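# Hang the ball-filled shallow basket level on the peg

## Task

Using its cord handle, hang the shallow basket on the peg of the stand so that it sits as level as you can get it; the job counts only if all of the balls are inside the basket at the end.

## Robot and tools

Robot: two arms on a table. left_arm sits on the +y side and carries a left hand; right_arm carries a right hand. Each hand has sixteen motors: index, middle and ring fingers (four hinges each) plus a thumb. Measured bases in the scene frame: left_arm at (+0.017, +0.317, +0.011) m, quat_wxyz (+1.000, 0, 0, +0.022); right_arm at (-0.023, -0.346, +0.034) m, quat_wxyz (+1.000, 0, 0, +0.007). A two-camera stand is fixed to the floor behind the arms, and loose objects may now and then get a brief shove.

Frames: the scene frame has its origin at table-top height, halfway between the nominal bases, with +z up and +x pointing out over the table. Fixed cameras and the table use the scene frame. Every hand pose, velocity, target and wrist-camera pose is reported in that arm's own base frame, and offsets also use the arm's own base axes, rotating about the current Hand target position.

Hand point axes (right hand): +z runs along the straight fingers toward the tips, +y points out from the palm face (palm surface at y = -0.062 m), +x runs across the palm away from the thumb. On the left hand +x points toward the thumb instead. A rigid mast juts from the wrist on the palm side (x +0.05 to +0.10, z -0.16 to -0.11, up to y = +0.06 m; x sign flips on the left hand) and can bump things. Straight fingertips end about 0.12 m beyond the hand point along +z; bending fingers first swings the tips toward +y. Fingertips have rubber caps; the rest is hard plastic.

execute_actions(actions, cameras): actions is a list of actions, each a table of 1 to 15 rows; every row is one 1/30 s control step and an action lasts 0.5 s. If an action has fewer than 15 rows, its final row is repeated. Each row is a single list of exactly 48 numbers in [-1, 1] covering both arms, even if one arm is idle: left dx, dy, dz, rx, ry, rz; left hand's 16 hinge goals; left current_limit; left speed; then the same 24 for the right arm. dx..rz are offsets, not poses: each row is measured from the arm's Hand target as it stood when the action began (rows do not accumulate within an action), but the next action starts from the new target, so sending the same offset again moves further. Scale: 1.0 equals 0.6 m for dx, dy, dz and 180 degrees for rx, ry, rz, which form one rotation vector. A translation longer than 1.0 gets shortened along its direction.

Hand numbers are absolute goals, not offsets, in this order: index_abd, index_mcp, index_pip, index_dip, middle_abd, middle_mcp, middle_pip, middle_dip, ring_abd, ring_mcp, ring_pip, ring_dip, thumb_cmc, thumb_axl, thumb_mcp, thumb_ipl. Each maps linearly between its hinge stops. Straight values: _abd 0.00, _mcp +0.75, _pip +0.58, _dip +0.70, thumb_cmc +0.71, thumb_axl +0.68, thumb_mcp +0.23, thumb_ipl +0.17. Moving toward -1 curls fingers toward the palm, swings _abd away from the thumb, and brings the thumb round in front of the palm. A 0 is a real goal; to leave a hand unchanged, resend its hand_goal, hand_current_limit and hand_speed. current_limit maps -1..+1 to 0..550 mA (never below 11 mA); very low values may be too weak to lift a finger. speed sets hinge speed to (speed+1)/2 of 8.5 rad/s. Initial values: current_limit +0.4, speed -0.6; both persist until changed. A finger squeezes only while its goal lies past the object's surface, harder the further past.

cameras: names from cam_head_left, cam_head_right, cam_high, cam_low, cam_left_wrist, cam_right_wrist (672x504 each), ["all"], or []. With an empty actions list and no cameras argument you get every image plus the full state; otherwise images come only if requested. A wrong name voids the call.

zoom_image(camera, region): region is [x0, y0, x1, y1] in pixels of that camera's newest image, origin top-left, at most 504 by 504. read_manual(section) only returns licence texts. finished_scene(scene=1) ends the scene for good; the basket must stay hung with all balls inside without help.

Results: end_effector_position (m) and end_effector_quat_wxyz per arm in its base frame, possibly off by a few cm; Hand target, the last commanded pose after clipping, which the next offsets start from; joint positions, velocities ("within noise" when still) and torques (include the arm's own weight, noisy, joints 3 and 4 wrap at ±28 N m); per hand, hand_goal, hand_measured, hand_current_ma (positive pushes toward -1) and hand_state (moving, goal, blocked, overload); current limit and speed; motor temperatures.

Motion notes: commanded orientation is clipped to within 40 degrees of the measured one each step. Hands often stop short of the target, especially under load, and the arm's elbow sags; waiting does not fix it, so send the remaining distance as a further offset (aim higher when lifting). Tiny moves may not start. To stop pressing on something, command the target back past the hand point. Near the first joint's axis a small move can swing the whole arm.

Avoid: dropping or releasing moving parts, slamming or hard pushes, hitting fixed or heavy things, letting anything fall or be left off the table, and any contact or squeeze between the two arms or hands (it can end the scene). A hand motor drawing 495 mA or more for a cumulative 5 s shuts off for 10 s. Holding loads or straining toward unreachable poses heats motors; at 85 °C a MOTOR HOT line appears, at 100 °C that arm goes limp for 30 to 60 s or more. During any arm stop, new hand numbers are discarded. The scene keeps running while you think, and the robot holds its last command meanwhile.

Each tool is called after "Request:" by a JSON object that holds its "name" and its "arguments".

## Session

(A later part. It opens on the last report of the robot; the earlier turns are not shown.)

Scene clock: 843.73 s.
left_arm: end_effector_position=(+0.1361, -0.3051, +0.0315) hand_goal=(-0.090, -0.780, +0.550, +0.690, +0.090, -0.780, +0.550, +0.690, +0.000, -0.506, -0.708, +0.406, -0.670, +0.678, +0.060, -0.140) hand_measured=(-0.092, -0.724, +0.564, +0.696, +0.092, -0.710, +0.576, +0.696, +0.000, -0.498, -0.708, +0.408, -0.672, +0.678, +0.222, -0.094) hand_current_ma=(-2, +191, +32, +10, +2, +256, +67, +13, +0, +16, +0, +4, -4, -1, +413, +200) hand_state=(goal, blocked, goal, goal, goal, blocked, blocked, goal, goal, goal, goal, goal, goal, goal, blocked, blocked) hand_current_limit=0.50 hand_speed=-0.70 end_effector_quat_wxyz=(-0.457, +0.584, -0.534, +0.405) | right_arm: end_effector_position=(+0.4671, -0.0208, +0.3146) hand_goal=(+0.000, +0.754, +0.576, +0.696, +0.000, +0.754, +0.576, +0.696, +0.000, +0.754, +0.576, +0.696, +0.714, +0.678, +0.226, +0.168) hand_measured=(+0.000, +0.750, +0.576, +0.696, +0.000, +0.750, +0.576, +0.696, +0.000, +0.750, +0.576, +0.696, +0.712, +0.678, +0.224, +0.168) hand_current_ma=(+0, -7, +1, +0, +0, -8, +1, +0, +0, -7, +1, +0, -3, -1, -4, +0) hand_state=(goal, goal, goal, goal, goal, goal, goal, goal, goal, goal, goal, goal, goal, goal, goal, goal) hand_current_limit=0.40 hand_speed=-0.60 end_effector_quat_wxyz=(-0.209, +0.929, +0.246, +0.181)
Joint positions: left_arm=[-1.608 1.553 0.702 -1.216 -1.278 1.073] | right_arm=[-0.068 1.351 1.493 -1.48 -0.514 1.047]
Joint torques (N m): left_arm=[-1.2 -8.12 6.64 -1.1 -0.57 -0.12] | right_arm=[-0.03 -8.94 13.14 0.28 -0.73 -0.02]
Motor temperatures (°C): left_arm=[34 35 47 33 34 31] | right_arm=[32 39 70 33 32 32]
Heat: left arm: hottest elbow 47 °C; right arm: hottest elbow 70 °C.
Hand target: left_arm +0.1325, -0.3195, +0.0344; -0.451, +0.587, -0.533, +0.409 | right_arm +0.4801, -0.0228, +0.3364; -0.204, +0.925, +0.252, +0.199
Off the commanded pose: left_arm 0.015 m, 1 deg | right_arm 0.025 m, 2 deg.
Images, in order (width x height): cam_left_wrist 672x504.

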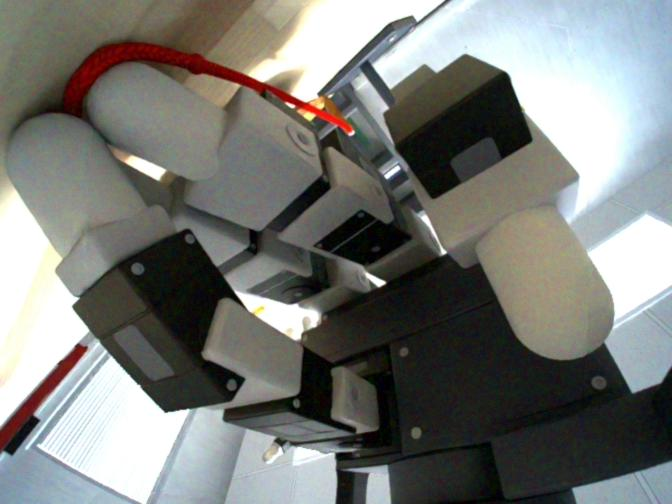

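Request:
{"name": "execute_actions", "arguments": {"actions": [[[0.005,-0.002,0.05,0,0,0,-0.09,-0.78,0.55,0.69,0.09,-0.78,0.55,0.69,0,-0.507,-0.708,0.406,-0.671,0.677,0.06,-0.14,0.5,-0.7,0,0,0,0,0,0,0,0.754,0.576,0.696,0,0.754,0.576,0.696,0,0.754,0.576,0.696,0.714,0.678,0.226,0.168,0.4,-0.6]],[[0.015,-0.005,0.05,0,0,0,-0.09,-0.78,0.55,0.69,0.09,-0.78,0.55,0.69,0,-0.507,-0.708,0.406,-0.671,0.677,0.06,-0.14,0.5,-0.7,0,0,0,0,0,0,0,0.754,0.576,0.696,0,0.754,0.576,0.696,0,0.754,0.576,0.696,0.714,0.678,0.226,0.168,0.4,-0.6]]], "cameras": ["cam_left_wrist", "cam_low", "cam_high", "cam_head_right"]}}

Request:
{"name": "zoom_image", "arguments": {"camera": "cam_low", "region": [370, 220, 470, 310]}}

Scene clock: 856.00 s.
left_arm: end_effector_position=(+0.1420, -0.3097, +0.0803) hand_goal=(-0.090, -0.780, +0.550, +0.690, +0.090, -0.780, +0.550, +0.690, +0.000, -0.506, -0.708, +0.406, -0.670, +0.678, +0.060, -0.140) hand_measured=(-0.090, -0.724, +0.564, +0.696, +0.092, -0.710, +0.576, +0.698, +0.000, -0.498, -0.708, +0.408, -0.672, +0.678, +0.222, -0.094) hand_current_ma=(+0, +191, +32, +11, +3, +256, +67, +14, +0, +16, +0, +4, -3, -1, +412, +200) hand_state=(goal, blocked, goal, goal, goal, blocked, blocked, goal, goal, goal, goal, goal, goal, goal, blocked, blocked) hand_current_limit=0.50 hand_speed=-0.70 end_effector_quat_wxyz=(-0.461, +0.578, -0.541, +0.402) | right_arm: end_effector_position=(+0.4671, -0.0208, +0.3146) hand_goal=(+0.000, +0.754, +0.576, +0.696, +0.000, +0.754, +0.576, +0.696, +0.000, +0.754, +0.576, +0.696, +0.714, +0.678, +0.226, +0.168) hand_measured=(+0.000, +0.750, +0.576, +0.696, +0.000, +0.750, +0.576, +0.696, +0.000, +0.750, +0.576, +0.696, +0.712, +0.678, +0.224, +0.168) hand_current_ma=(+0, -7, +1, +0, +0, -8, +1, +0, +0, -7, +1, +0, -3, -1, -4, +0) hand_state=(goal, goal, goal, goal, goal, goal, goal, goal, goal, goal, goal, goal, goal, goal, goal, goal) hand_current_limit=0.40 hand_speed=-0.60 end_effector_quat_wxyz=(-0.209, +0.929, +0.246, +0.181)
Joint positions: left_arm=[-1.588 1.436 0.755 -1.312 -1.291 1.167] | right_arm=[-0.068 1.351 1.493 -1.48 -0.514 1.047]
Joint torques (N m): left_arm=[0.26 -10.34 7.94 -0.85 -0.76 0.16] | right_arm=[0.15 -8.94 13.15 0.29 -0.75 -0.01]
Motor temperatures (°C): left_arm=[34 35 46 33 34 31] | right_arm=[32 39 70 33 32 32]
Heat: left arm: hottest elbow 46 °C; right arm: hottest elbow 70 °C.
Hand target: left_arm +0.1444, -0.3236, +0.0944; -0.451, +0.587, -0.533, +0.409 | right_arm +0.4801, -0.0228, +0.3364; -0.204, +0.925, +0.252, +0.199
Off the commanded pose: left_arm 0.020 m, 2 deg | right_arm 0.025 m, 2 deg.
Images, in order (width x height): cam_head_right 672x504, cam_high 672x504, cam_low 672x504, cam_left_wrist 672x504.

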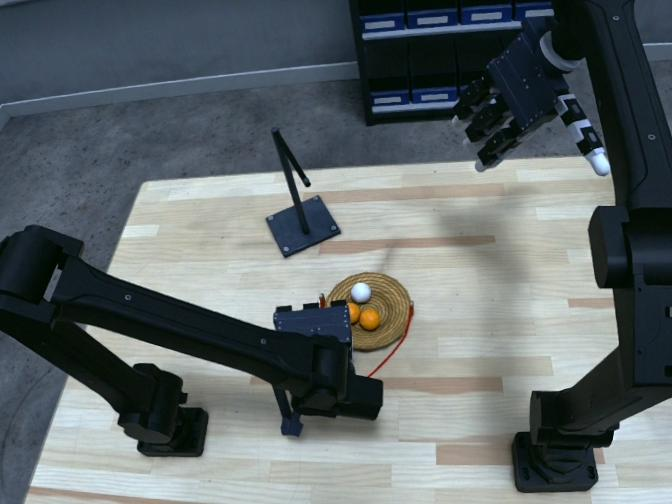

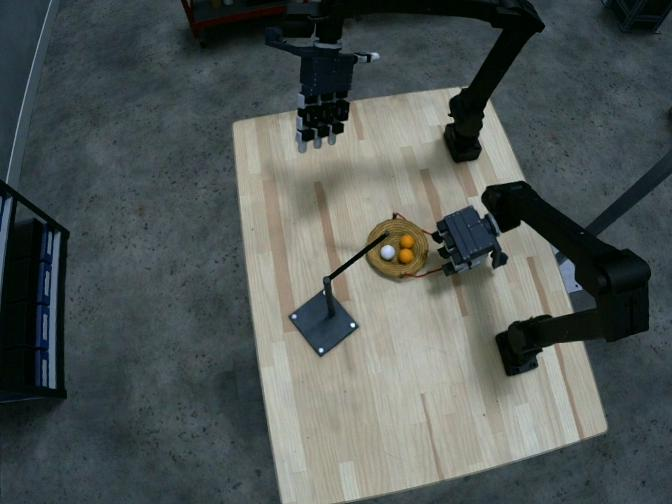

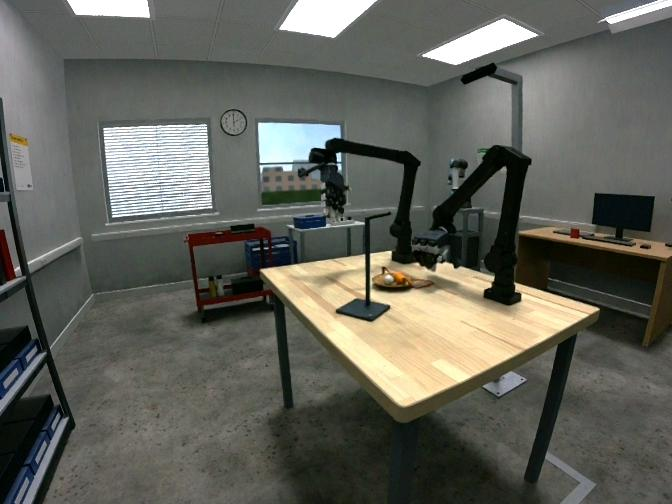

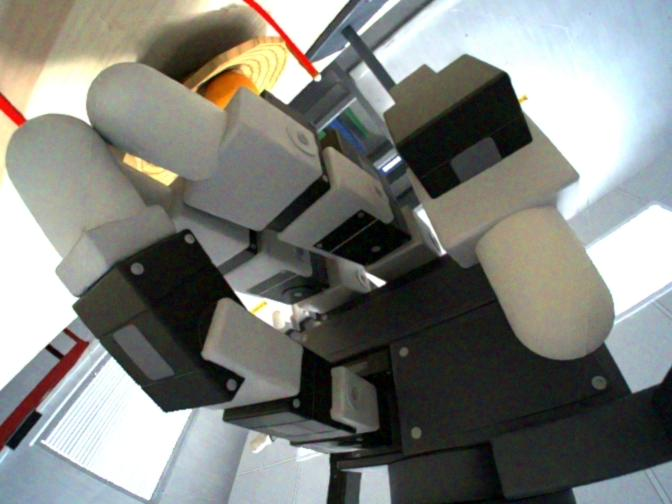

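Scaled by 5.040 from the camera's 672x504 image, which has a finer 960x720 frame.

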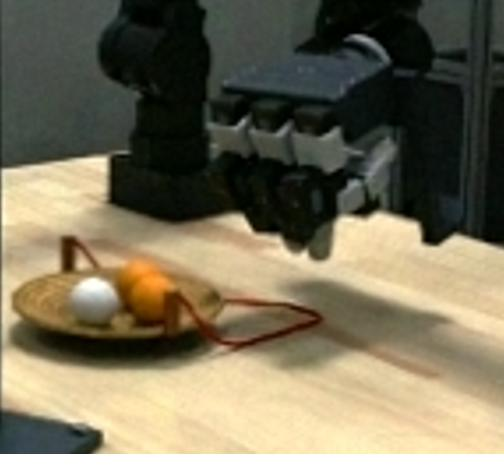

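Request:
{"name": "execute_actions", "arguments": {"actions": [[[0.05,0.002,0,0,0,0,-0.09,-0.712,0.577,0.696,0.09,-0.712,0.577,0.696,0,-0.507,-0.708,0.406,-0.671,0.677,0.65,-0.092,0.4,-0.5,0,0,0,0,0,0,0,0.754,0.576,0.696,0,0.754,0.576,0.696,0,0.754,0.576,0.696,0.714,0.678,0.226,0.168,0.4,-0.6]],[[0,0,-0.07,0,0,0,-0.09,-0.712,0.577,0.696,0.09,-0.712,0.577,0.696,0,-0.507,-0.708,0.406,-0.671,0.677,0.65,-0.092,0.4,-0.5,0,0,0,0,0,0,0,0.754,0.576,0.696,0,0.754,0.576,0.696,0,0.754,0.576,0.696,0.714,0.678,0.226,0.168,0.4,-0.6]]], "cameras": ["cam_left_wrist", "cam_low", "cam_high", "cam_head_right"]}}

Request:
{"name": "zoom_image", "arguments": {"camera": "cam_low", "region": [370, 220, 470, 310]}}

Scene clock: 971.57 s.
left_arm: end_effector_position=(+0.1722, -0.3266, +0.0553) hand_goal=(-0.090, -0.712, +0.578, +0.696, +0.090, -0.712, +0.578, +0.696, +0.000, -0.506, -0.708, +0.406, -0.670, +0.678, +0.650, -0.092) hand_measured=(-0.090, -0.708, +0.578, +0.696, +0.092, -0.704, +0.582, +0.698, +0.000, -0.498, -0.708, +0.408, -0.672, +0.678, +0.642, -0.090) hand_current_ma=(+0, +7, -1, +0, +3, +18, +7, +3, +0, +15, +0, +4, -2, -1, -22, +3) hand_state=(goal, goal, goal, goal, goal, goal, goal, goal, goal, goal, goal, goal, goal, goal, goal, goal) hand_current_limit=0.40 hand_speed=-0.50 end_effector_quat_wxyz=(-0.450, +0.587, -0.531, +0.413) | right_arm: end_effector_position=(+0.4671, -0.0208, +0.3146) hand_goal=(+0.000, +0.754, +0.576, +0.696, +0.000, +0.754, +0.576, +0.696, +0.000, +0.754, +0.576, +0.696, +0.714, +0.678, +0.226, +0.168) hand_measured=(+0.000, +0.750, +0.576, +0.696, +0.000, +0.750, +0.576, +0.696, +0.000, +0.750, +0.576, +0.696, +0.712, +0.678, +0.224, +0.168) hand_current_ma=(+0, -7, +1, +0, +0, -8, +1, +0, +0, -7, +1, +0, -3, -1, -4, +0) hand_state=(goal, goal, goal, goal, goal, goal, goal, goal, goal, goal, goal, goal, goal, goal, goal, goal) hand_current_limit=0.40 hand_speed=-0.60 end_effector_quat_wxyz=(-0.209, +0.929, +0.246, +0.181)
Joint positions: left_arm=[-1.493 1.445 0.698 -0.879 -1.313 1.507] | right_arm=[-0.068 1.351 1.493 -1.48 -0.514 1.047]
Joint torques (N m): left_arm=[0.44 -9.47 4.34 0.44 -0.73 0.1] | right_arm=[0.09 -8.94 13.16 0.34 -0.74 -0.01]
Motor temperatures (°C): left_arm=[34 35 52 33 35 31] | right_arm=[32 39 72 33 32 32]
Heat: left arm: hottest elbow 52 °C; right arm: hottest elbow 72 °C.
Hand target: left_arm +0.1745, -0.3224, +0.0524; -0.451, +0.587, -0.533, +0.409 | right_arm +0.4801, -0.0228, +0.3364; -0.204, +0.925, +0.252, +0.199
Off the commanded pose: left_arm 0.006 m, 1 deg | right_arm 0.025 m, 2 deg.
Images, in order (width x height): cam_head_right 672x504, cam_high 672x504, cam_low 672x504, cam_left_wrist 672x504.

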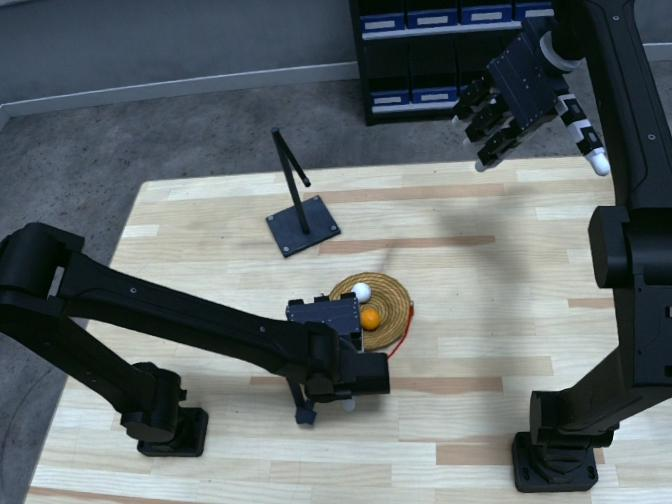

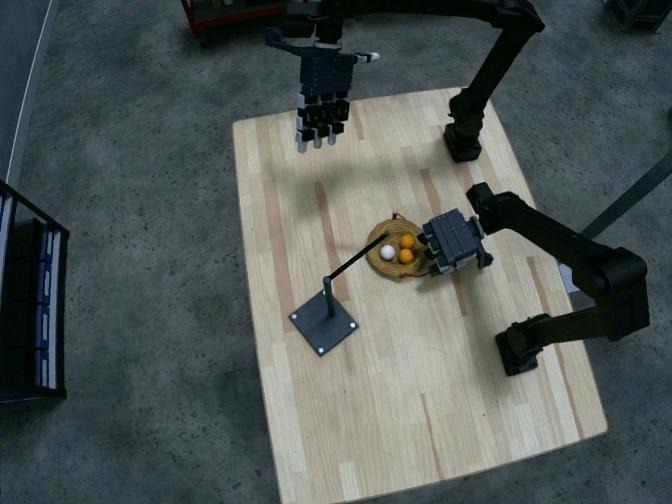

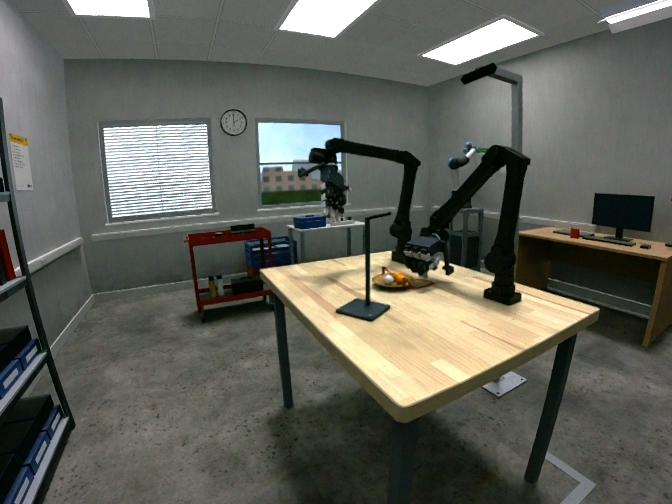

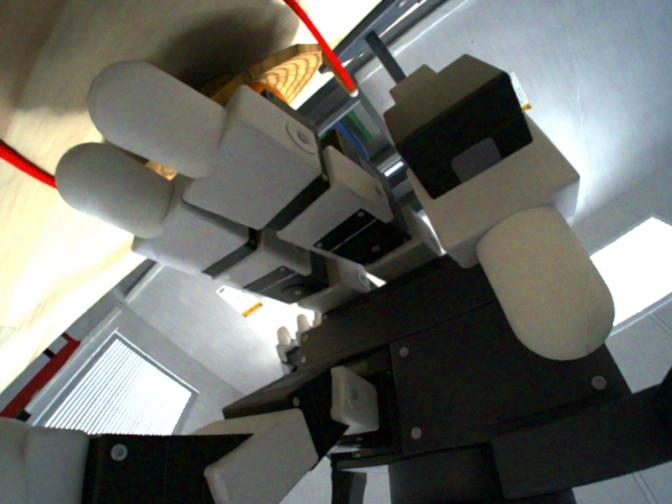

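Scaled by 5.040 from the camera's 672x504 image, which has a finer 960x720 frame.

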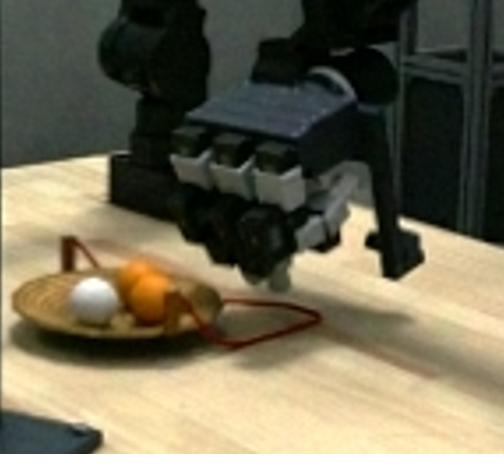

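Request:
{"name": "execute_actions", "arguments": {"actions": [[[0,0.033,0,0,0,0,-0.09,-0.712,0.577,0.696,0.09,-0.712,0.577,0.696,0,-0.507,-0.708,0.406,-0.671,0.677,0.65,-0.092,0.4,-0.5,0,0,0,0,0,0,0,0.754,0.576,0.696,0,0.754,0.576,0.696,0,0.754,0.576,0.696,0.714,0.678,0.226,0.168,0.4,-0.6]],[[0,0,-0.032,0,0,0,-0.09,-0.712,0.577,0.696,0.09,-0.712,0.577,0.696,0,-0.507,-0.708,0.406,-0.671,0.677,0.65,-0.092,0.4,-0.5,0,0,0,0,0,0,0,0.754,0.576,0.696,0,0.754,0.576,0.696,0,0.754,0.576,0.696,0.714,0.678,0.226,0.168,0.4,-0.6]]], "cameras": ["cam_left_wrist", "cam_low"]}}

Request:
{"name": "zoom_image", "arguments": {"camera": "cam_low", "region": [370, 220, 470, 310]}}

Scene clock: 981.80 s.
left_arm: end_effector_position=(+0.1720, -0.3066, +0.0377) hand_goal=(-0.090, -0.712, +0.578, +0.696, +0.090, -0.712, +0.578, +0.696, +0.000, -0.506, -0.708, +0.406, -0.670, +0.678, +0.650, -0.092) hand_measured=(-0.090, -0.708, +0.578, +0.696, +0.092, -0.704, +0.582, +0.698, +0.000, -0.500, -0.708, +0.408, -0.670, +0.678, +0.642, -0.090) hand_current_ma=(+0, +7, -1, +0, +3, +18, +7, +3, +0, +15, +0, +4, -1, -1, -22, +3) hand_state=(goal, goal, goal, goal, goal, goal, goal, goal, goal, goal, goal, goal, goal, goal, goal, goal) hand_current_limit=0.40 hand_speed=-0.50 end_effector_quat_wxyz=(-0.447, +0.588, -0.531, +0.415) | right_arm: end_effector_position=(+0.4671, -0.0208, +0.3146) hand_goal=(+0.000, +0.754, +0.576, +0.696, +0.000, +0.754, +0.576, +0.696, +0.000, +0.754, +0.576, +0.696, +0.714, +0.678, +0.226, +0.168) hand_measured=(+0.000, +0.750, +0.576, +0.696, +0.000, +0.750, +0.576, +0.696, +0.000, +0.750, +0.576, +0.696, +0.712, +0.678, +0.224, +0.168) hand_current_ma=(+0, -7, +1, +0, +0, -8, +1, +0, +0, -7, +1, +0, -3, -1, -4, +0) hand_state=(goal, goal, goal, goal, goal, goal, goal, goal, goal, goal, goal, goal, goal, goal, goal, goal) hand_current_limit=0.40 hand_speed=-0.60 end_effector_quat_wxyz=(-0.209, +0.929, +0.246, +0.181)
Joint positions: left_arm=[-1.487 1.427 0.616 -0.774 -1.312 1.542] | right_arm=[-0.068 1.351 1.493 -1.48 -0.514 1.047]
Joint torques (N m): left_arm=[0.32 -7.77 4.45 0.54 -0.73 0.09] | right_arm=[-0.09 -9.05 13.11 0.28 -0.74 -0.01]
Motor temperatures (°C): left_arm=[34 35 50 33 35 31] | right_arm=[32 39 72 33 32 32]
Heat: left arm: hottest elbow 50 °C; right arm: hottest elbow 72 °C.
Hand target: left_arm +0.1745, -0.3026, +0.0332; -0.451, +0.587, -0.533, +0.409 | right_arm +0.4801, -0.0228, +0.3364; -0.204, +0.925, +0.252, +0.199
Off the commanded pose: left_arm 0.006 m, 1 deg | right_arm 0.025 m, 2 deg.
Images, in order (width x height): cam_low 672x504, cam_left_wrist 672x504.

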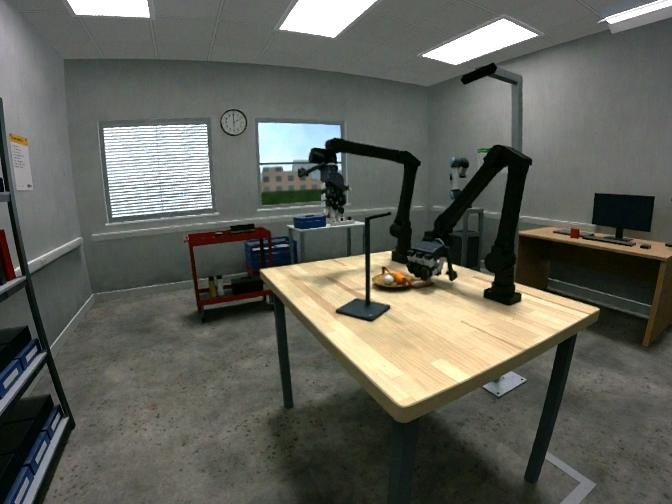

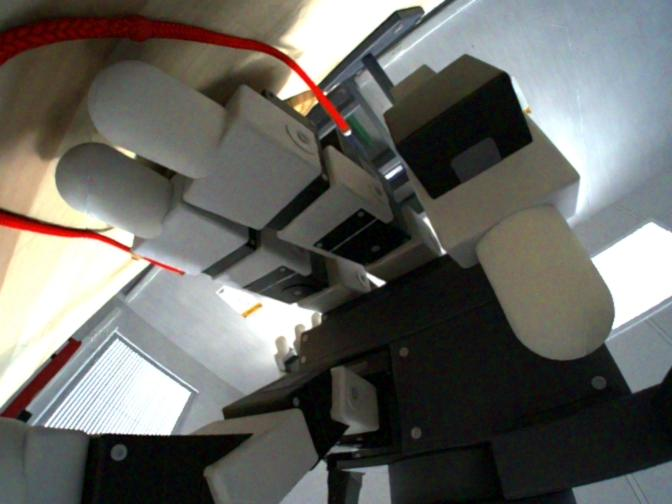

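Scaled by 5.040 from the camera's 672x504 image, which has a finer 960x720 frame.

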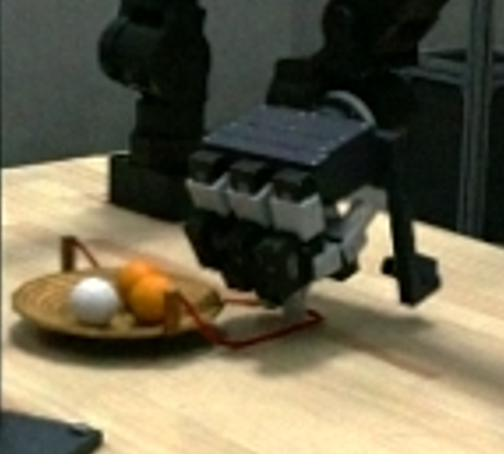

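Request:
{"name": "execute_actions", "arguments": {"actions": [[[-0.035,-0.012,-0.005,0,0,0,-0.09,-0.712,0.577,0.696,0.09,-0.712,0.577,0.696,0,-0.507,-0.708,0.406,-0.671,0.677,0.65,-0.092,0.4,-0.5,0,0,0,0,0,0,0,0.754,0.576,0.696,0,0.754,0.576,0.696,0,0.754,0.576,0.696,0.714,0.678,0.226,0.168,0.4,-0.6]],[[-0.035,-0.004,0,0,0,0,-0.09,-0.712,0.577,0.696,0.09,-0.712,0.577,0.696,0,-0.507,-0.708,0.406,-0.671,0.677,0.65,-0.092,0.4,-0.5,0,0,0,0,0,0,0,0.754,0.576,0.696,0,0.754,0.576,0.696,0,0.754,0.576,0.696,0.714,0.678,0.226,0.168,0.4,-0.6]]], "cameras": ["cam_left_wrist", "cam_low", "cam_head_right"]}}

Request:
{"name": "zoom_image", "arguments": {"camera": "cam_low", "region": [370, 220, 470, 310]}}

Request:
{"name": "zoom_image", "arguments": {"camera": "cam_head_right", "region": [280, 260, 440, 420]}}

Scene clock: 994.10 s.
left_arm: end_effector_position=(+0.1391, -0.2972, +0.0312) hand_goal=(-0.090, -0.712, +0.578, +0.696, +0.090, -0.712, +0.578, +0.696, +0.000, -0.506, -0.708, +0.406, -0.670, +0.678, +0.650, -0.092) hand_measured=(-0.096, -0.716, +0.576, +0.696, +0.088, -0.710, +0.580, +0.698, +0.000, -0.500, -0.708, +0.408, -0.670, +0.678, +0.642, -0.090) hand_current_ma=(-8, -9, -4, -1, -2, +3, +3, +2, +0, +14, +0, +4, -1, -1, -22, +3) hand_state=(goal, goal, goal, goal, goal, goal, goal, goal, goal, goal, goal, goal, goal, goal, goal, goal) hand_current_limit=0.40 hand_speed=-0.50 end_effector_quat_wxyz=(-0.459, +0.581, -0.535, +0.406) | right_arm: end_effector_position=(+0.4671, -0.0208, +0.3146) hand_goal=(+0.000, +0.754, +0.576, +0.696, +0.000, +0.754, +0.576, +0.696, +0.000, +0.754, +0.576, +0.696, +0.714, +0.678, +0.226, +0.168) hand_measured=(+0.000, +0.750, +0.576, +0.696, +0.000, +0.750, +0.576, +0.696, +0.000, +0.750, +0.576, +0.696, +0.712, +0.678, +0.224, +0.168) hand_current_ma=(+0, -7, +1, +0, +0, -8, +1, +0, +0, -7, +1, +0, -3, -1, -4, +0) hand_state=(goal, goal, goal, goal, goal, goal, goal, goal, goal, goal, goal, goal, goal, goal, goal, goal) hand_current_limit=0.40 hand_speed=-0.60 end_effector_quat_wxyz=(-0.209, +0.929, +0.246, +0.181)
Joint positions: left_arm=[-1.601 1.533 0.675 -1.188 -1.288 1.1] | right_arm=[-0.068 1.351 1.493 -1.48 -0.514 1.047]
Joint torques (N m): left_arm=[-1.79 -7.3 6.5 -0.73 -0.18 -0.2] | right_arm=[-0.03 -8.94 13.2 0.28 -0.75 -0.01]
Motor temperatures (°C): left_arm=[34 35 49 33 35 31] | right_arm=[31 39 72 33 32 32]
Heat: left arm: hottest elbow 49 °C; right arm: hottest elbow 72 °C.
Hand target: left_arm +0.1325, -0.3122, +0.0302; -0.451, +0.587, -0.533, +0.409 | right_arm +0.4801, -0.0228, +0.3364; -0.204, +0.925, +0.252, +0.199
Off the commanded pose: left_arm 0.016 m, 1 deg | right_arm 0.025 m, 2 deg.
Images, in order (width x height): cam_head_right 672x504, cam_low 672x504, cam_left_wrist 672x504.

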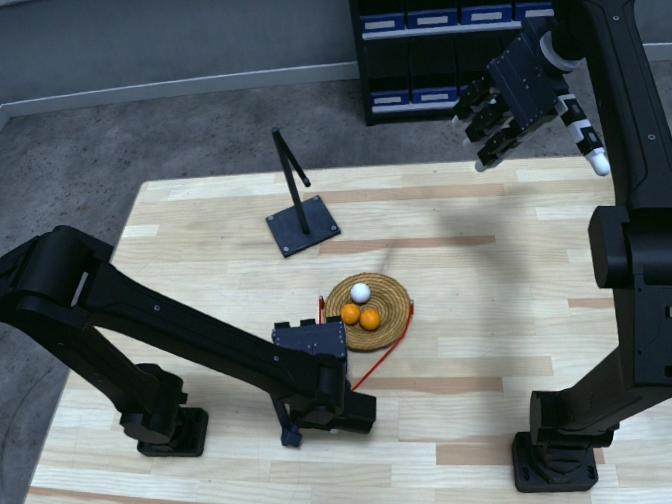

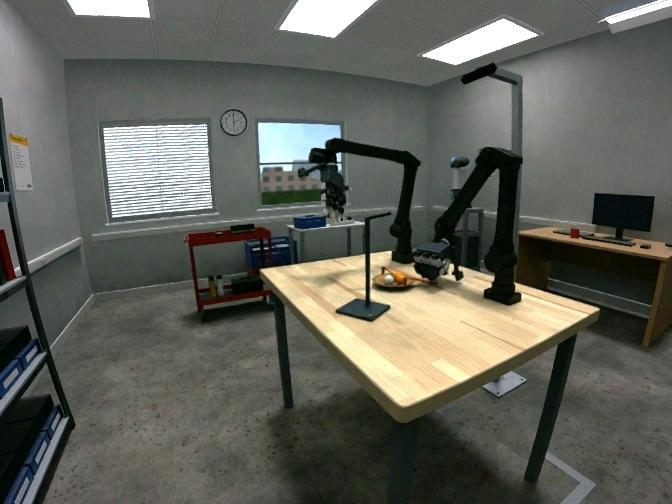

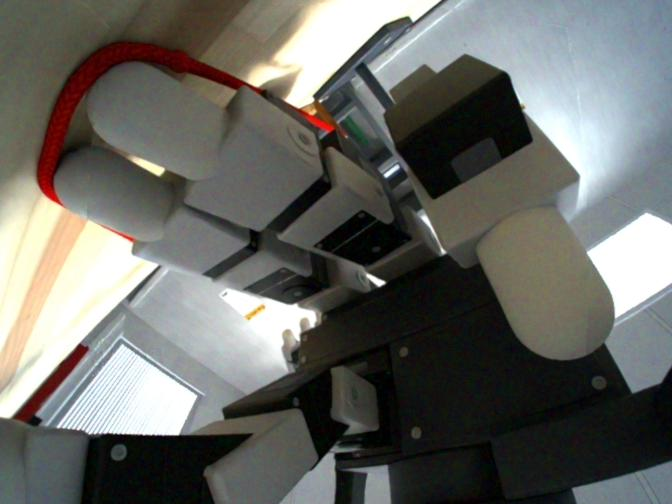

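Scaled by 5.040 from the camera's 672x504 image, which has a finer 960x720 frame.

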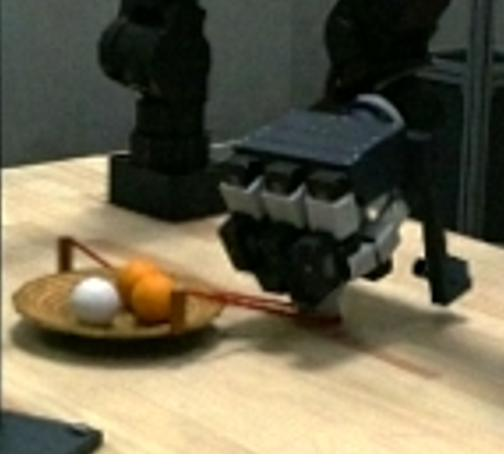

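Scaled by 3.150 from the camera's 672x504 image, which has a finer 960x720 frame.

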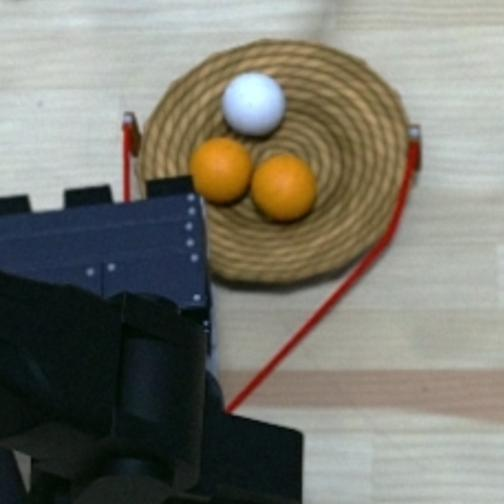

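Request:
{"name": "execute_actions", "arguments": {"actions": [[[0.01,-0.07,0,0,0,0,-0.09,-0.712,0.577,0.696,0.09,-0.712,0.577,0.696,0,-0.507,-0.708,0.406,-0.671,0.677,0.65,-0.092,0.4,-0.5,0,0,0,0,0,0,0,0.754,0.576,0.696,0,0.754,0.576,0.696,0,0.754,0.576,0.696,0.714,0.678,0.226,0.168,0.4,-0.6]],[[-0.02,-0.01,0,0,0,0,-0.09,-0.712,0.577,0.696,0.09,-0.712,0.577,0.696,0,-0.507,-0.708,0.406,-0.671,0.677,0.65,-0.092,0.4,-0.5,0,0,0,0,0,0,0,0.754,0.576,0.696,0,0.754,0.576,0.696,0,0.754,0.576,0.696,0.714,0.678,0.226,0.168,0.4,-0.6]]], "cameras": ["cam_left_wrist", "cam_low", "cam_head_right"]}}

Request:
{"name": "zoom_image", "arguments": {"camera": "cam_low", "region": [370, 220, 470, 310]}}

Request:
{"name": "zoom_image", "arguments": {"camera": "cam_head_right", "region": [280, 260, 440, 420]}}

Scene clock: 1008.30 s.
left_arm: end_effector_position=(+0.1329, -0.3418, +0.0305) hand_goal=(-0.090, -0.712, +0.578, +0.696, +0.090, -0.712, +0.578, +0.696, +0.000, -0.506, -0.708, +0.406, -0.670, +0.678, +0.650, -0.092) hand_measured=(-0.110, -0.724, +0.570, +0.694, +0.076, -0.716, +0.572, +0.694, +0.000, -0.500, -0.708, +0.408, -0.670, +0.678, +0.642, -0.090) hand_current_ma=(-40, -29, -14, -5, -27, -9, -10, -2, +0, +14, +0, +4, -1, -1, -22, +3) hand_state=(goal, goal, goal, goal, goal, goal, goal, goal, goal, goal, goal, goal, goal, goal, goal, goal) hand_current_limit=0.40 hand_speed=-0.50 end_effector_quat_wxyz=(-0.463, +0.579, -0.537, +0.402) | right_arm: end_effector_position=(+0.4671, -0.0208, +0.3146) hand_goal=(+0.000, +0.754, +0.576, +0.696, +0.000, +0.754, +0.576, +0.696, +0.000, +0.754, +0.576, +0.696, +0.714, +0.678, +0.226, +0.168) hand_measured=(+0.000, +0.750, +0.576, +0.696, +0.000, +0.750, +0.576, +0.696, +0.000, +0.750, +0.576, +0.696, +0.712, +0.678, +0.224, +0.168) hand_current_ma=(+0, -7, +1, +0, +0, -8, +1, +0, +0, -7, +1, +0, -3, -1, -4, +0) hand_state=(goal, goal, goal, goal, goal, goal, goal, goal, goal, goal, goal, goal, goal, goal, goal, goal) hand_current_limit=0.40 hand_speed=-0.60 end_effector_quat_wxyz=(-0.209, +0.929, +0.246, +0.181)
Joint positions: left_arm=[-1.615 1.649 0.816 -1.272 -1.278 1.051] | right_arm=[-0.068 1.351 1.493 -1.48 -0.514 1.047]
Joint torques (N m): left_arm=[-2.08 -9.17 7.04 -0.69 -0.3 -0.23] | right_arm=[-0.03 -8.94 13.18 0.28 -0.75 -0.01]
Motor temperatures (°C): left_arm=[34 35 49 33 34 31] | right_arm=[31 39 72 33 32 32]
Heat: left arm: hottest elbow 49 °C; right arm: hottest elbow 72 °C.
Hand target: left_arm +0.1265, -0.3602, +0.0302; -0.451, +0.587, -0.533, +0.409 | right_arm +0.4801, -0.0228, +0.3364; -0.204, +0.925, +0.252, +0.199
Off the commanded pose: left_arm 0.020 m, 2 deg | right_arm 0.025 m, 2 deg.
Images, in order (width x height): cam_head_right 672x504, cam_low 672x504, cam_left_wrist 672x504.

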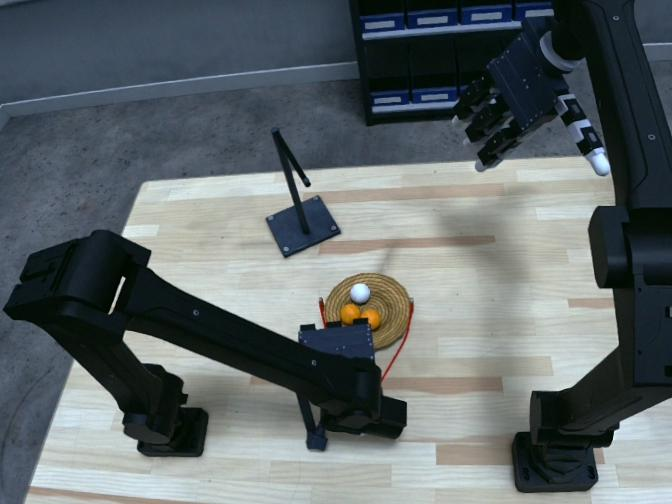

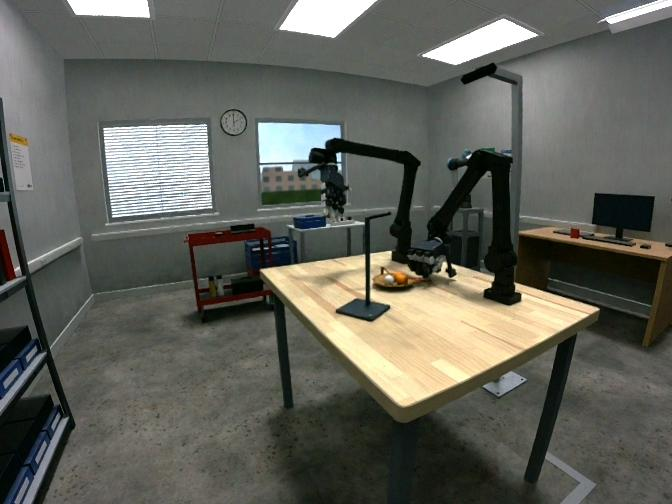

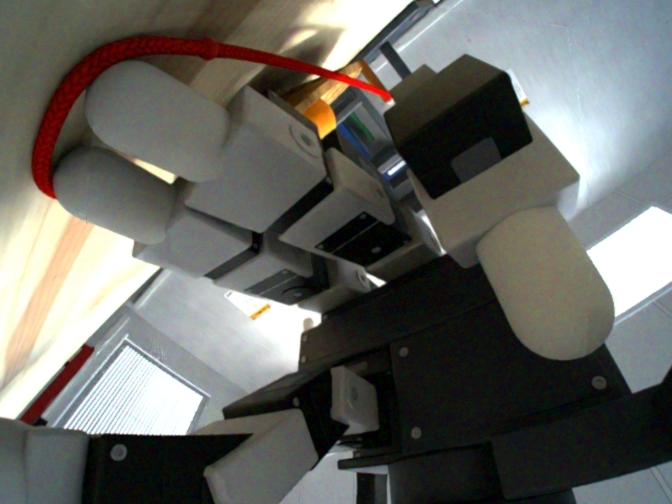

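Scaled by 5.040 from the camera's 672x504 image, which has a finer 960x720 frame.

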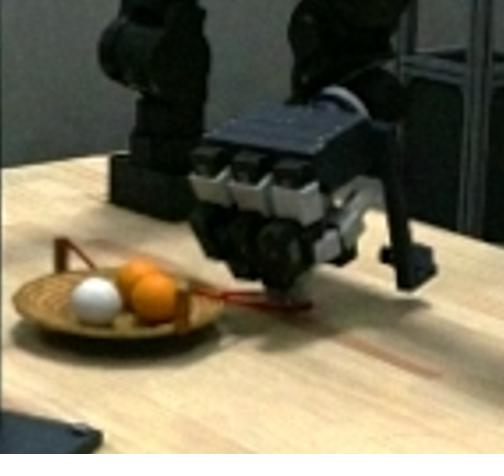

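Scaled by 3.150 from the camera's 672x504 image, which has a finer 960x720 frame.

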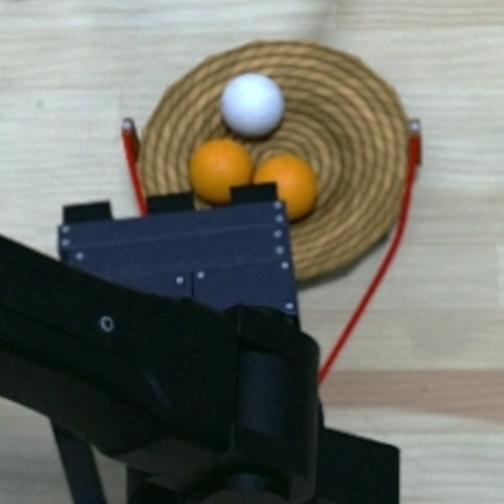

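Request:
{"name": "execute_actions", "arguments": {"actions": [[[-0.02,-0.008,0.006,0,0,0,-0.09,-0.712,0.577,0.696,0.09,-0.712,0.577,0.696,0,-0.507,-0.708,0.406,-0.671,0.677,0.65,-0.092,0.4,-0.5,0,0,0,0,0,0,0,0.754,0.576,0.696,0,0.754,0.576,0.696,0,0.754,0.576,0.696,0.714,0.678,0.226,0.168,0.4,-0.6]]], "cameras": ["cam_left_wrist", "cam_low", "cam_head_right"]}}

Request:
{"name": "zoom_image", "arguments": {"camera": "cam_low", "region": [370, 220, 470, 310]}}

Request:
{"name": "zoom_image", "arguments": {"camera": "cam_head_right", "region": [280, 260, 440, 420]}}

Scene clock: 1017.23 s.
left_arm: end_effector_position=(+0.1196, -0.3487, +0.0314) hand_goal=(-0.090, -0.712, +0.578, +0.696, +0.090, -0.712, +0.578, +0.696, +0.000, -0.506, -0.708, +0.406, -0.670, +0.678, +0.650, -0.092) hand_measured=(-0.104, -0.716, +0.576, +0.694, +0.080, -0.708, +0.578, +0.694, +0.000, -0.500, -0.708, +0.408, -0.670, +0.678, +0.642, -0.090) hand_current_ma=(-28, -5, -5, -4, -19, +6, +0, -2, +0, +14, +0, +4, -1, -1, -22, +3) hand_state=(goal, goal, goal, goal, goal, goal, goal, goal, goal, goal, goal, goal, goal, goal, goal, goal) hand_current_limit=0.40 hand_speed=-0.50 end_effector_quat_wxyz=(-0.460, +0.582, -0.537, +0.403) | right_arm: end_effector_position=(+0.4671, -0.0208, +0.3146) hand_goal=(+0.000, +0.754, +0.576, +0.696, +0.000, +0.754, +0.576, +0.696, +0.000, +0.754, +0.576, +0.696, +0.714, +0.678, +0.226, +0.168) hand_measured=(+0.000, +0.750, +0.576, +0.696, +0.000, +0.750, +0.576, +0.696, +0.000, +0.750, +0.576, +0.696, +0.712, +0.678, +0.224, +0.168) hand_current_ma=(+0, -7, +1, +0, +0, -8, +1, +0, +0, -7, +1, +0, -3, -1, -4, +0) hand_state=(goal, goal, goal, goal, goal, goal, goal, goal, goal, goal, goal, goal, goal, goal, goal, goal) hand_current_limit=0.40 hand_speed=-0.60 end_effector_quat_wxyz=(-0.209, +0.929, +0.246, +0.181)
Joint positions: left_arm=[-1.651 1.678 0.849 -1.36 -1.255 0.955] | right_arm=[-0.068 1.351 1.493 -1.48 -0.514 1.047]
Joint torques (N m): left_arm=[-1.49 -10.11 6.87 -1.21 -0.46 -0.19] | right_arm=[0.15 -8.82 13.14 0.31 -0.74 -0.01]
Motor temperatures (°C): left_arm=[34 36 49 33 34 31] | right_arm=[31 39 73 33 32 32]
Heat: left arm: hottest elbow 49 °C; right arm: hottest elbow 73 °C.
Hand target: left_arm +0.1145, -0.3649, +0.0338; -0.452, +0.587, -0.533, +0.409 | right_arm +0.4801, -0.0228, +0.3364; -0.204, +0.925, +0.252, +0.199
Off the commanded pose: left_arm 0.017 m, 1 deg | right_arm 0.025 m, 2 deg.
Images, in order (width x height): cam_head_right 672x504, cam_low 672x504, cam_left_wrist 672x504.

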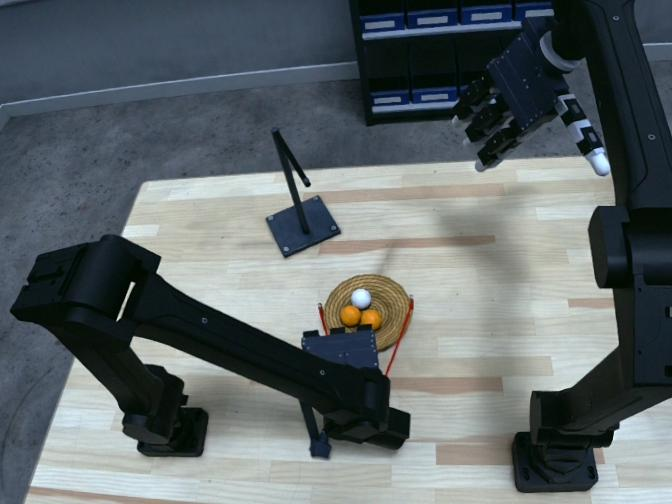

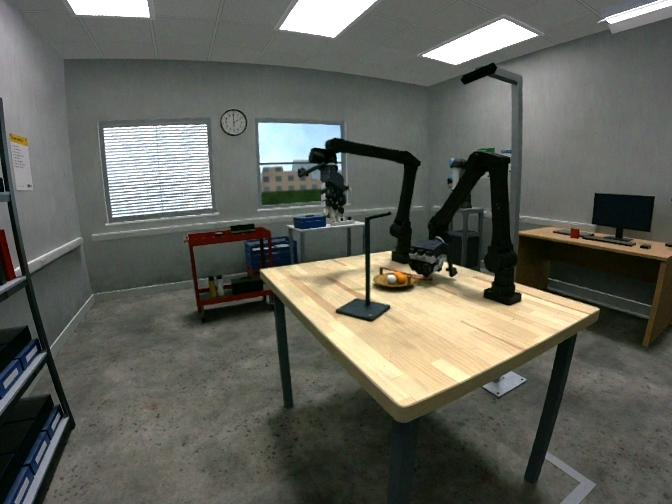

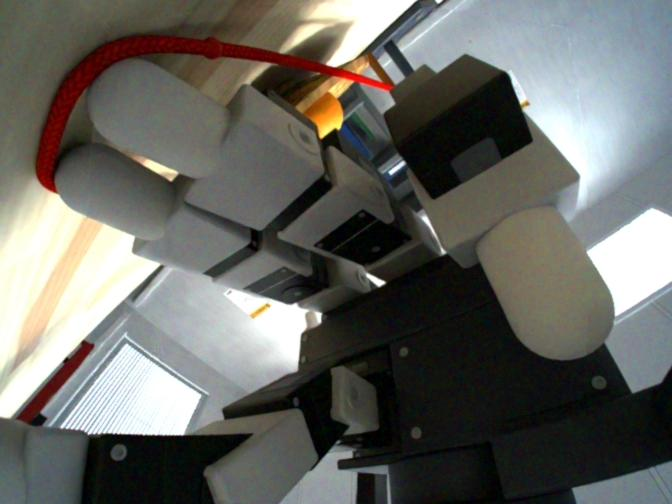

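Scaled by 5.040 from the camera's 672x504 image, which has a finer 960x720 frame.

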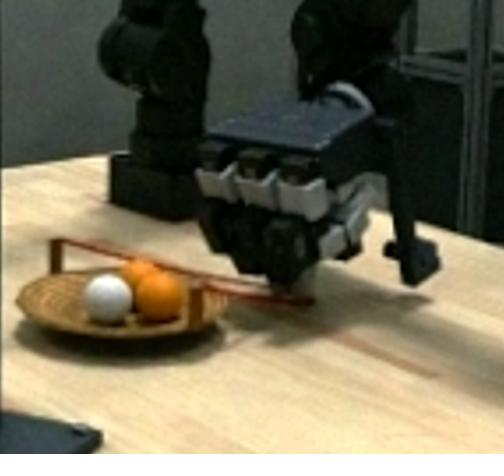

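Scaled by 3.150 from the camera's 672x504 image, which has a finer 960x720 frame.

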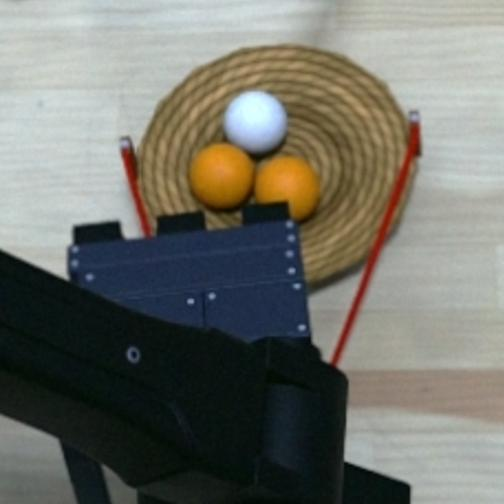

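Request:
{"name": "execute_actions", "arguments": {"actions": [[[0,0,-0.006,0,0,0,-0.09,-0.712,0.577,0.5,0.09,-0.712,0.577,0.5,0,-0.507,-0.708,0.406,-0.671,0.677,0.7,-0.092,0.4,-0.8,0,0,0,0,0,0,0,0.754,0.576,0.696,0,0.754,0.576,0.696,0,0.754,0.576,0.696,0.714,0.678,0.226,0.168,0.4,-0.6]],[[0,0,-0.006,0,0,0,-0.09,-0.712,0.577,0.333,0.09,-0.712,0.577,0.333,0,-0.507,-0.708,0.406,-0.671,0.677,0.7,-0.092,0.4,-0.8,0,0,0,0,0,0,0,0.754,0.576,0.696,0,0.754,0.576,0.696,0,0.754,0.576,0.696,0.714,0.678,0.226,0.168,0.4,-0.6]]], "cameras": ["cam_left_wrist", "cam_low", "cam_head_right"]}}

Request:
{"name": "zoom_image", "arguments": {"camera": "cam_low", "region": [370, 220, 470, 310]}}

Request:
{"name": "zoom_image", "arguments": {"camera": "cam_left_wrist", "region": [0, 0, 300, 300]}}

Scene clock: 1029.10 s.
left_arm: end_effector_position=(+0.1192, -0.3472, +0.0241) hand_goal=(-0.090, -0.712, +0.578, +0.334, +0.090, -0.712, +0.578, +0.334, +0.000, -0.506, -0.708, +0.406, -0.670, +0.678, +0.700, -0.092) hand_measured=(-0.092, -0.708, +0.578, +0.336, +0.088, -0.706, +0.578, +0.336, +0.000, -0.500, -0.708, +0.408, -0.670, +0.678, +0.690, -0.090) hand_current_ma=(-2, +8, +0, +3, -3, +11, +1, +5, +0, +14, +0, +4, -1, -1, -26, +3) hand_state=(goal, goal, goal, goal, goal, goal, goal, goal, goal, goal, goal, goal, goal, goal, goal, goal) hand_current_limit=0.40 hand_speed=-0.80 end_effector_quat_wxyz=(-0.464, +0.580, -0.538, +0.399) | right_arm: end_effector_position=(+0.4671, -0.0208, +0.3146) hand_goal=(+0.000, +0.754, +0.576, +0.696, +0.000, +0.754, +0.576, +0.696, +0.000, +0.754, +0.576, +0.696, +0.714, +0.678, +0.226, +0.168) hand_measured=(+0.000, +0.750, +0.576, +0.696, +0.000, +0.750, +0.576, +0.696, +0.000, +0.750, +0.576, +0.696, +0.712, +0.678, +0.224, +0.168) hand_current_ma=(+0, -7, +1, +0, +0, -8, +1, +0, +0, -7, +1, +0, -3, -1, -4, +0) hand_state=(goal, goal, goal, goal, goal, goal, goal, goal, goal, goal, goal, goal, goal, goal, goal, goal) hand_current_limit=0.40 hand_speed=-0.60 end_effector_quat_wxyz=(-0.209, +0.929, +0.246, +0.181)
Joint positions: left_arm=[-1.652 1.7 0.849 -1.36 -1.253 0.944] | right_arm=[-0.068 1.351 1.493 -1.48 -0.514 1.047]
Joint torques (N m): left_arm=[-1.14 -10.64 6.53 -0.64 -0.55 -0.11] | right_arm=[0.15 -8.88 13.12 0.34 -0.74 -0.01]
Motor temperatures (°C): left_arm=[34 36 49 33 34 31] | right_arm=[31 39 73 33 32 32]
Heat: left arm: hottest elbow 49 °C; right arm: hottest elbow 73 °C.
Hand target: left_arm +0.1145, -0.3650, +0.0266; -0.451, +0.587, -0.533, +0.409 | right_arm +0.4801, -0.0228, +0.3364; -0.204, +0.925, +0.252, +0.199
Off the commanded pose: left_arm 0.019 m, 2 deg | right_arm 0.025 m, 2 deg.
Images, in order (width x height): cam_head_right 672x504, cam_low 672x504, cam_left_wrist 672x504.

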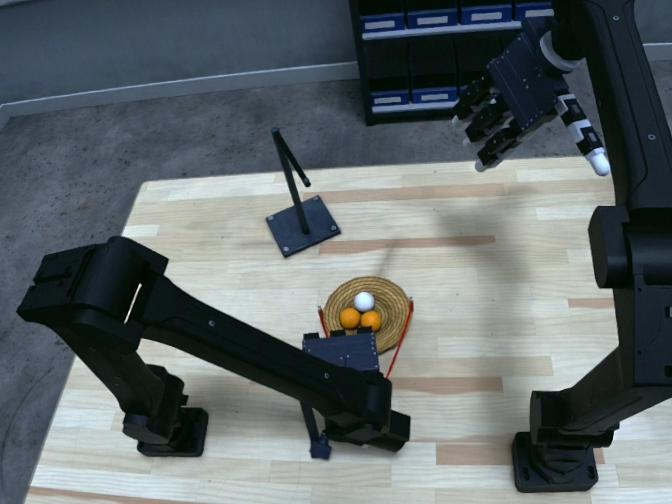

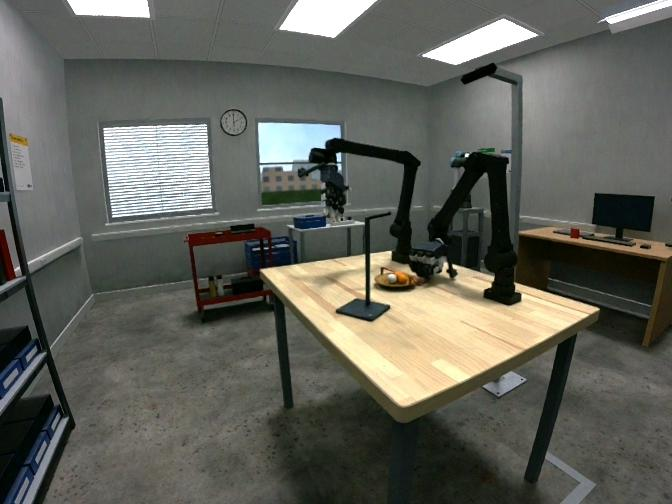

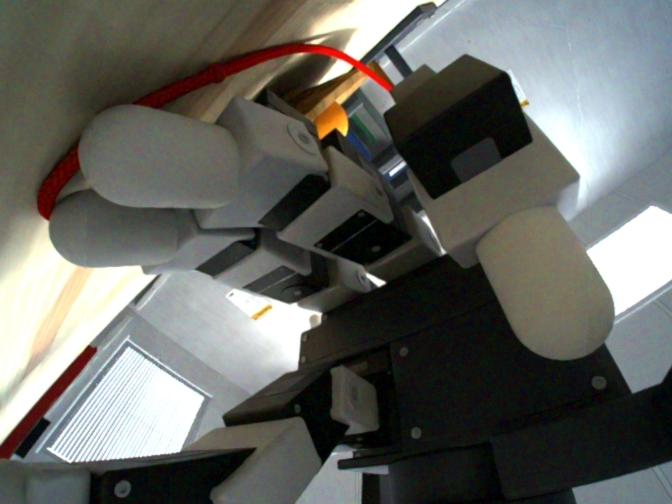

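Scaled by 5.040 from the camera's 672x504 image, which has a finer 960x720 frame.

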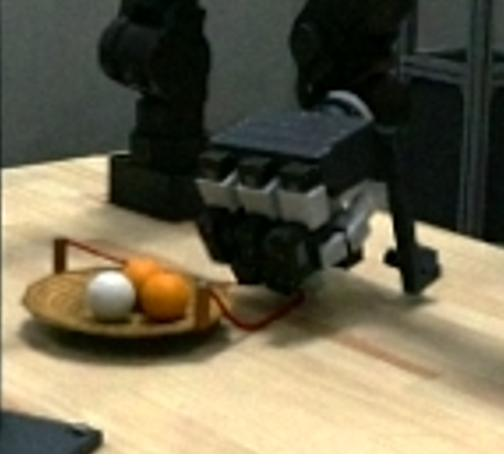

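Scaled by 1.680 from the camera's 672x504 image, which has a finer 960x720 frame.

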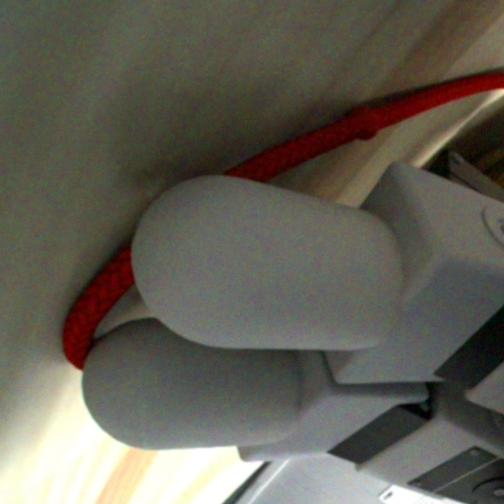

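Request:
{"name": "zoom_image", "arguments": {"camera": "cam_head_right", "region": [310, 270, 430, 390]}}

Request:
{"name": "zoom_image", "arguments": {"camera": "cam_head_left", "region": [310, 270, 430, 390]}}

Scaled by 4.200 from the camera's 672x504 image, which has a finer 960x720 frame.

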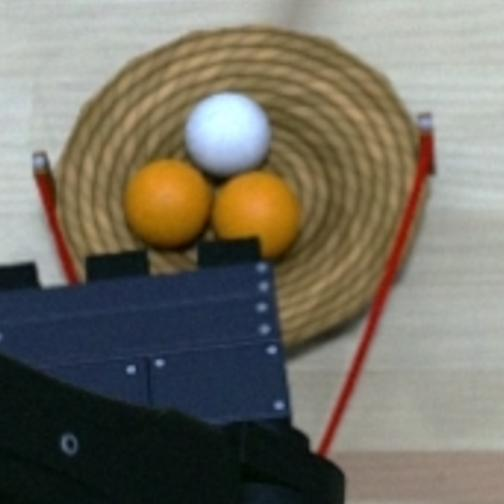

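This scene's latest camera images include none from cam_head_left. They are from: cam_head_right, cam_low, cam_left_wrist. cam_head_left's image comes with the result of a call that names it in "cameras".


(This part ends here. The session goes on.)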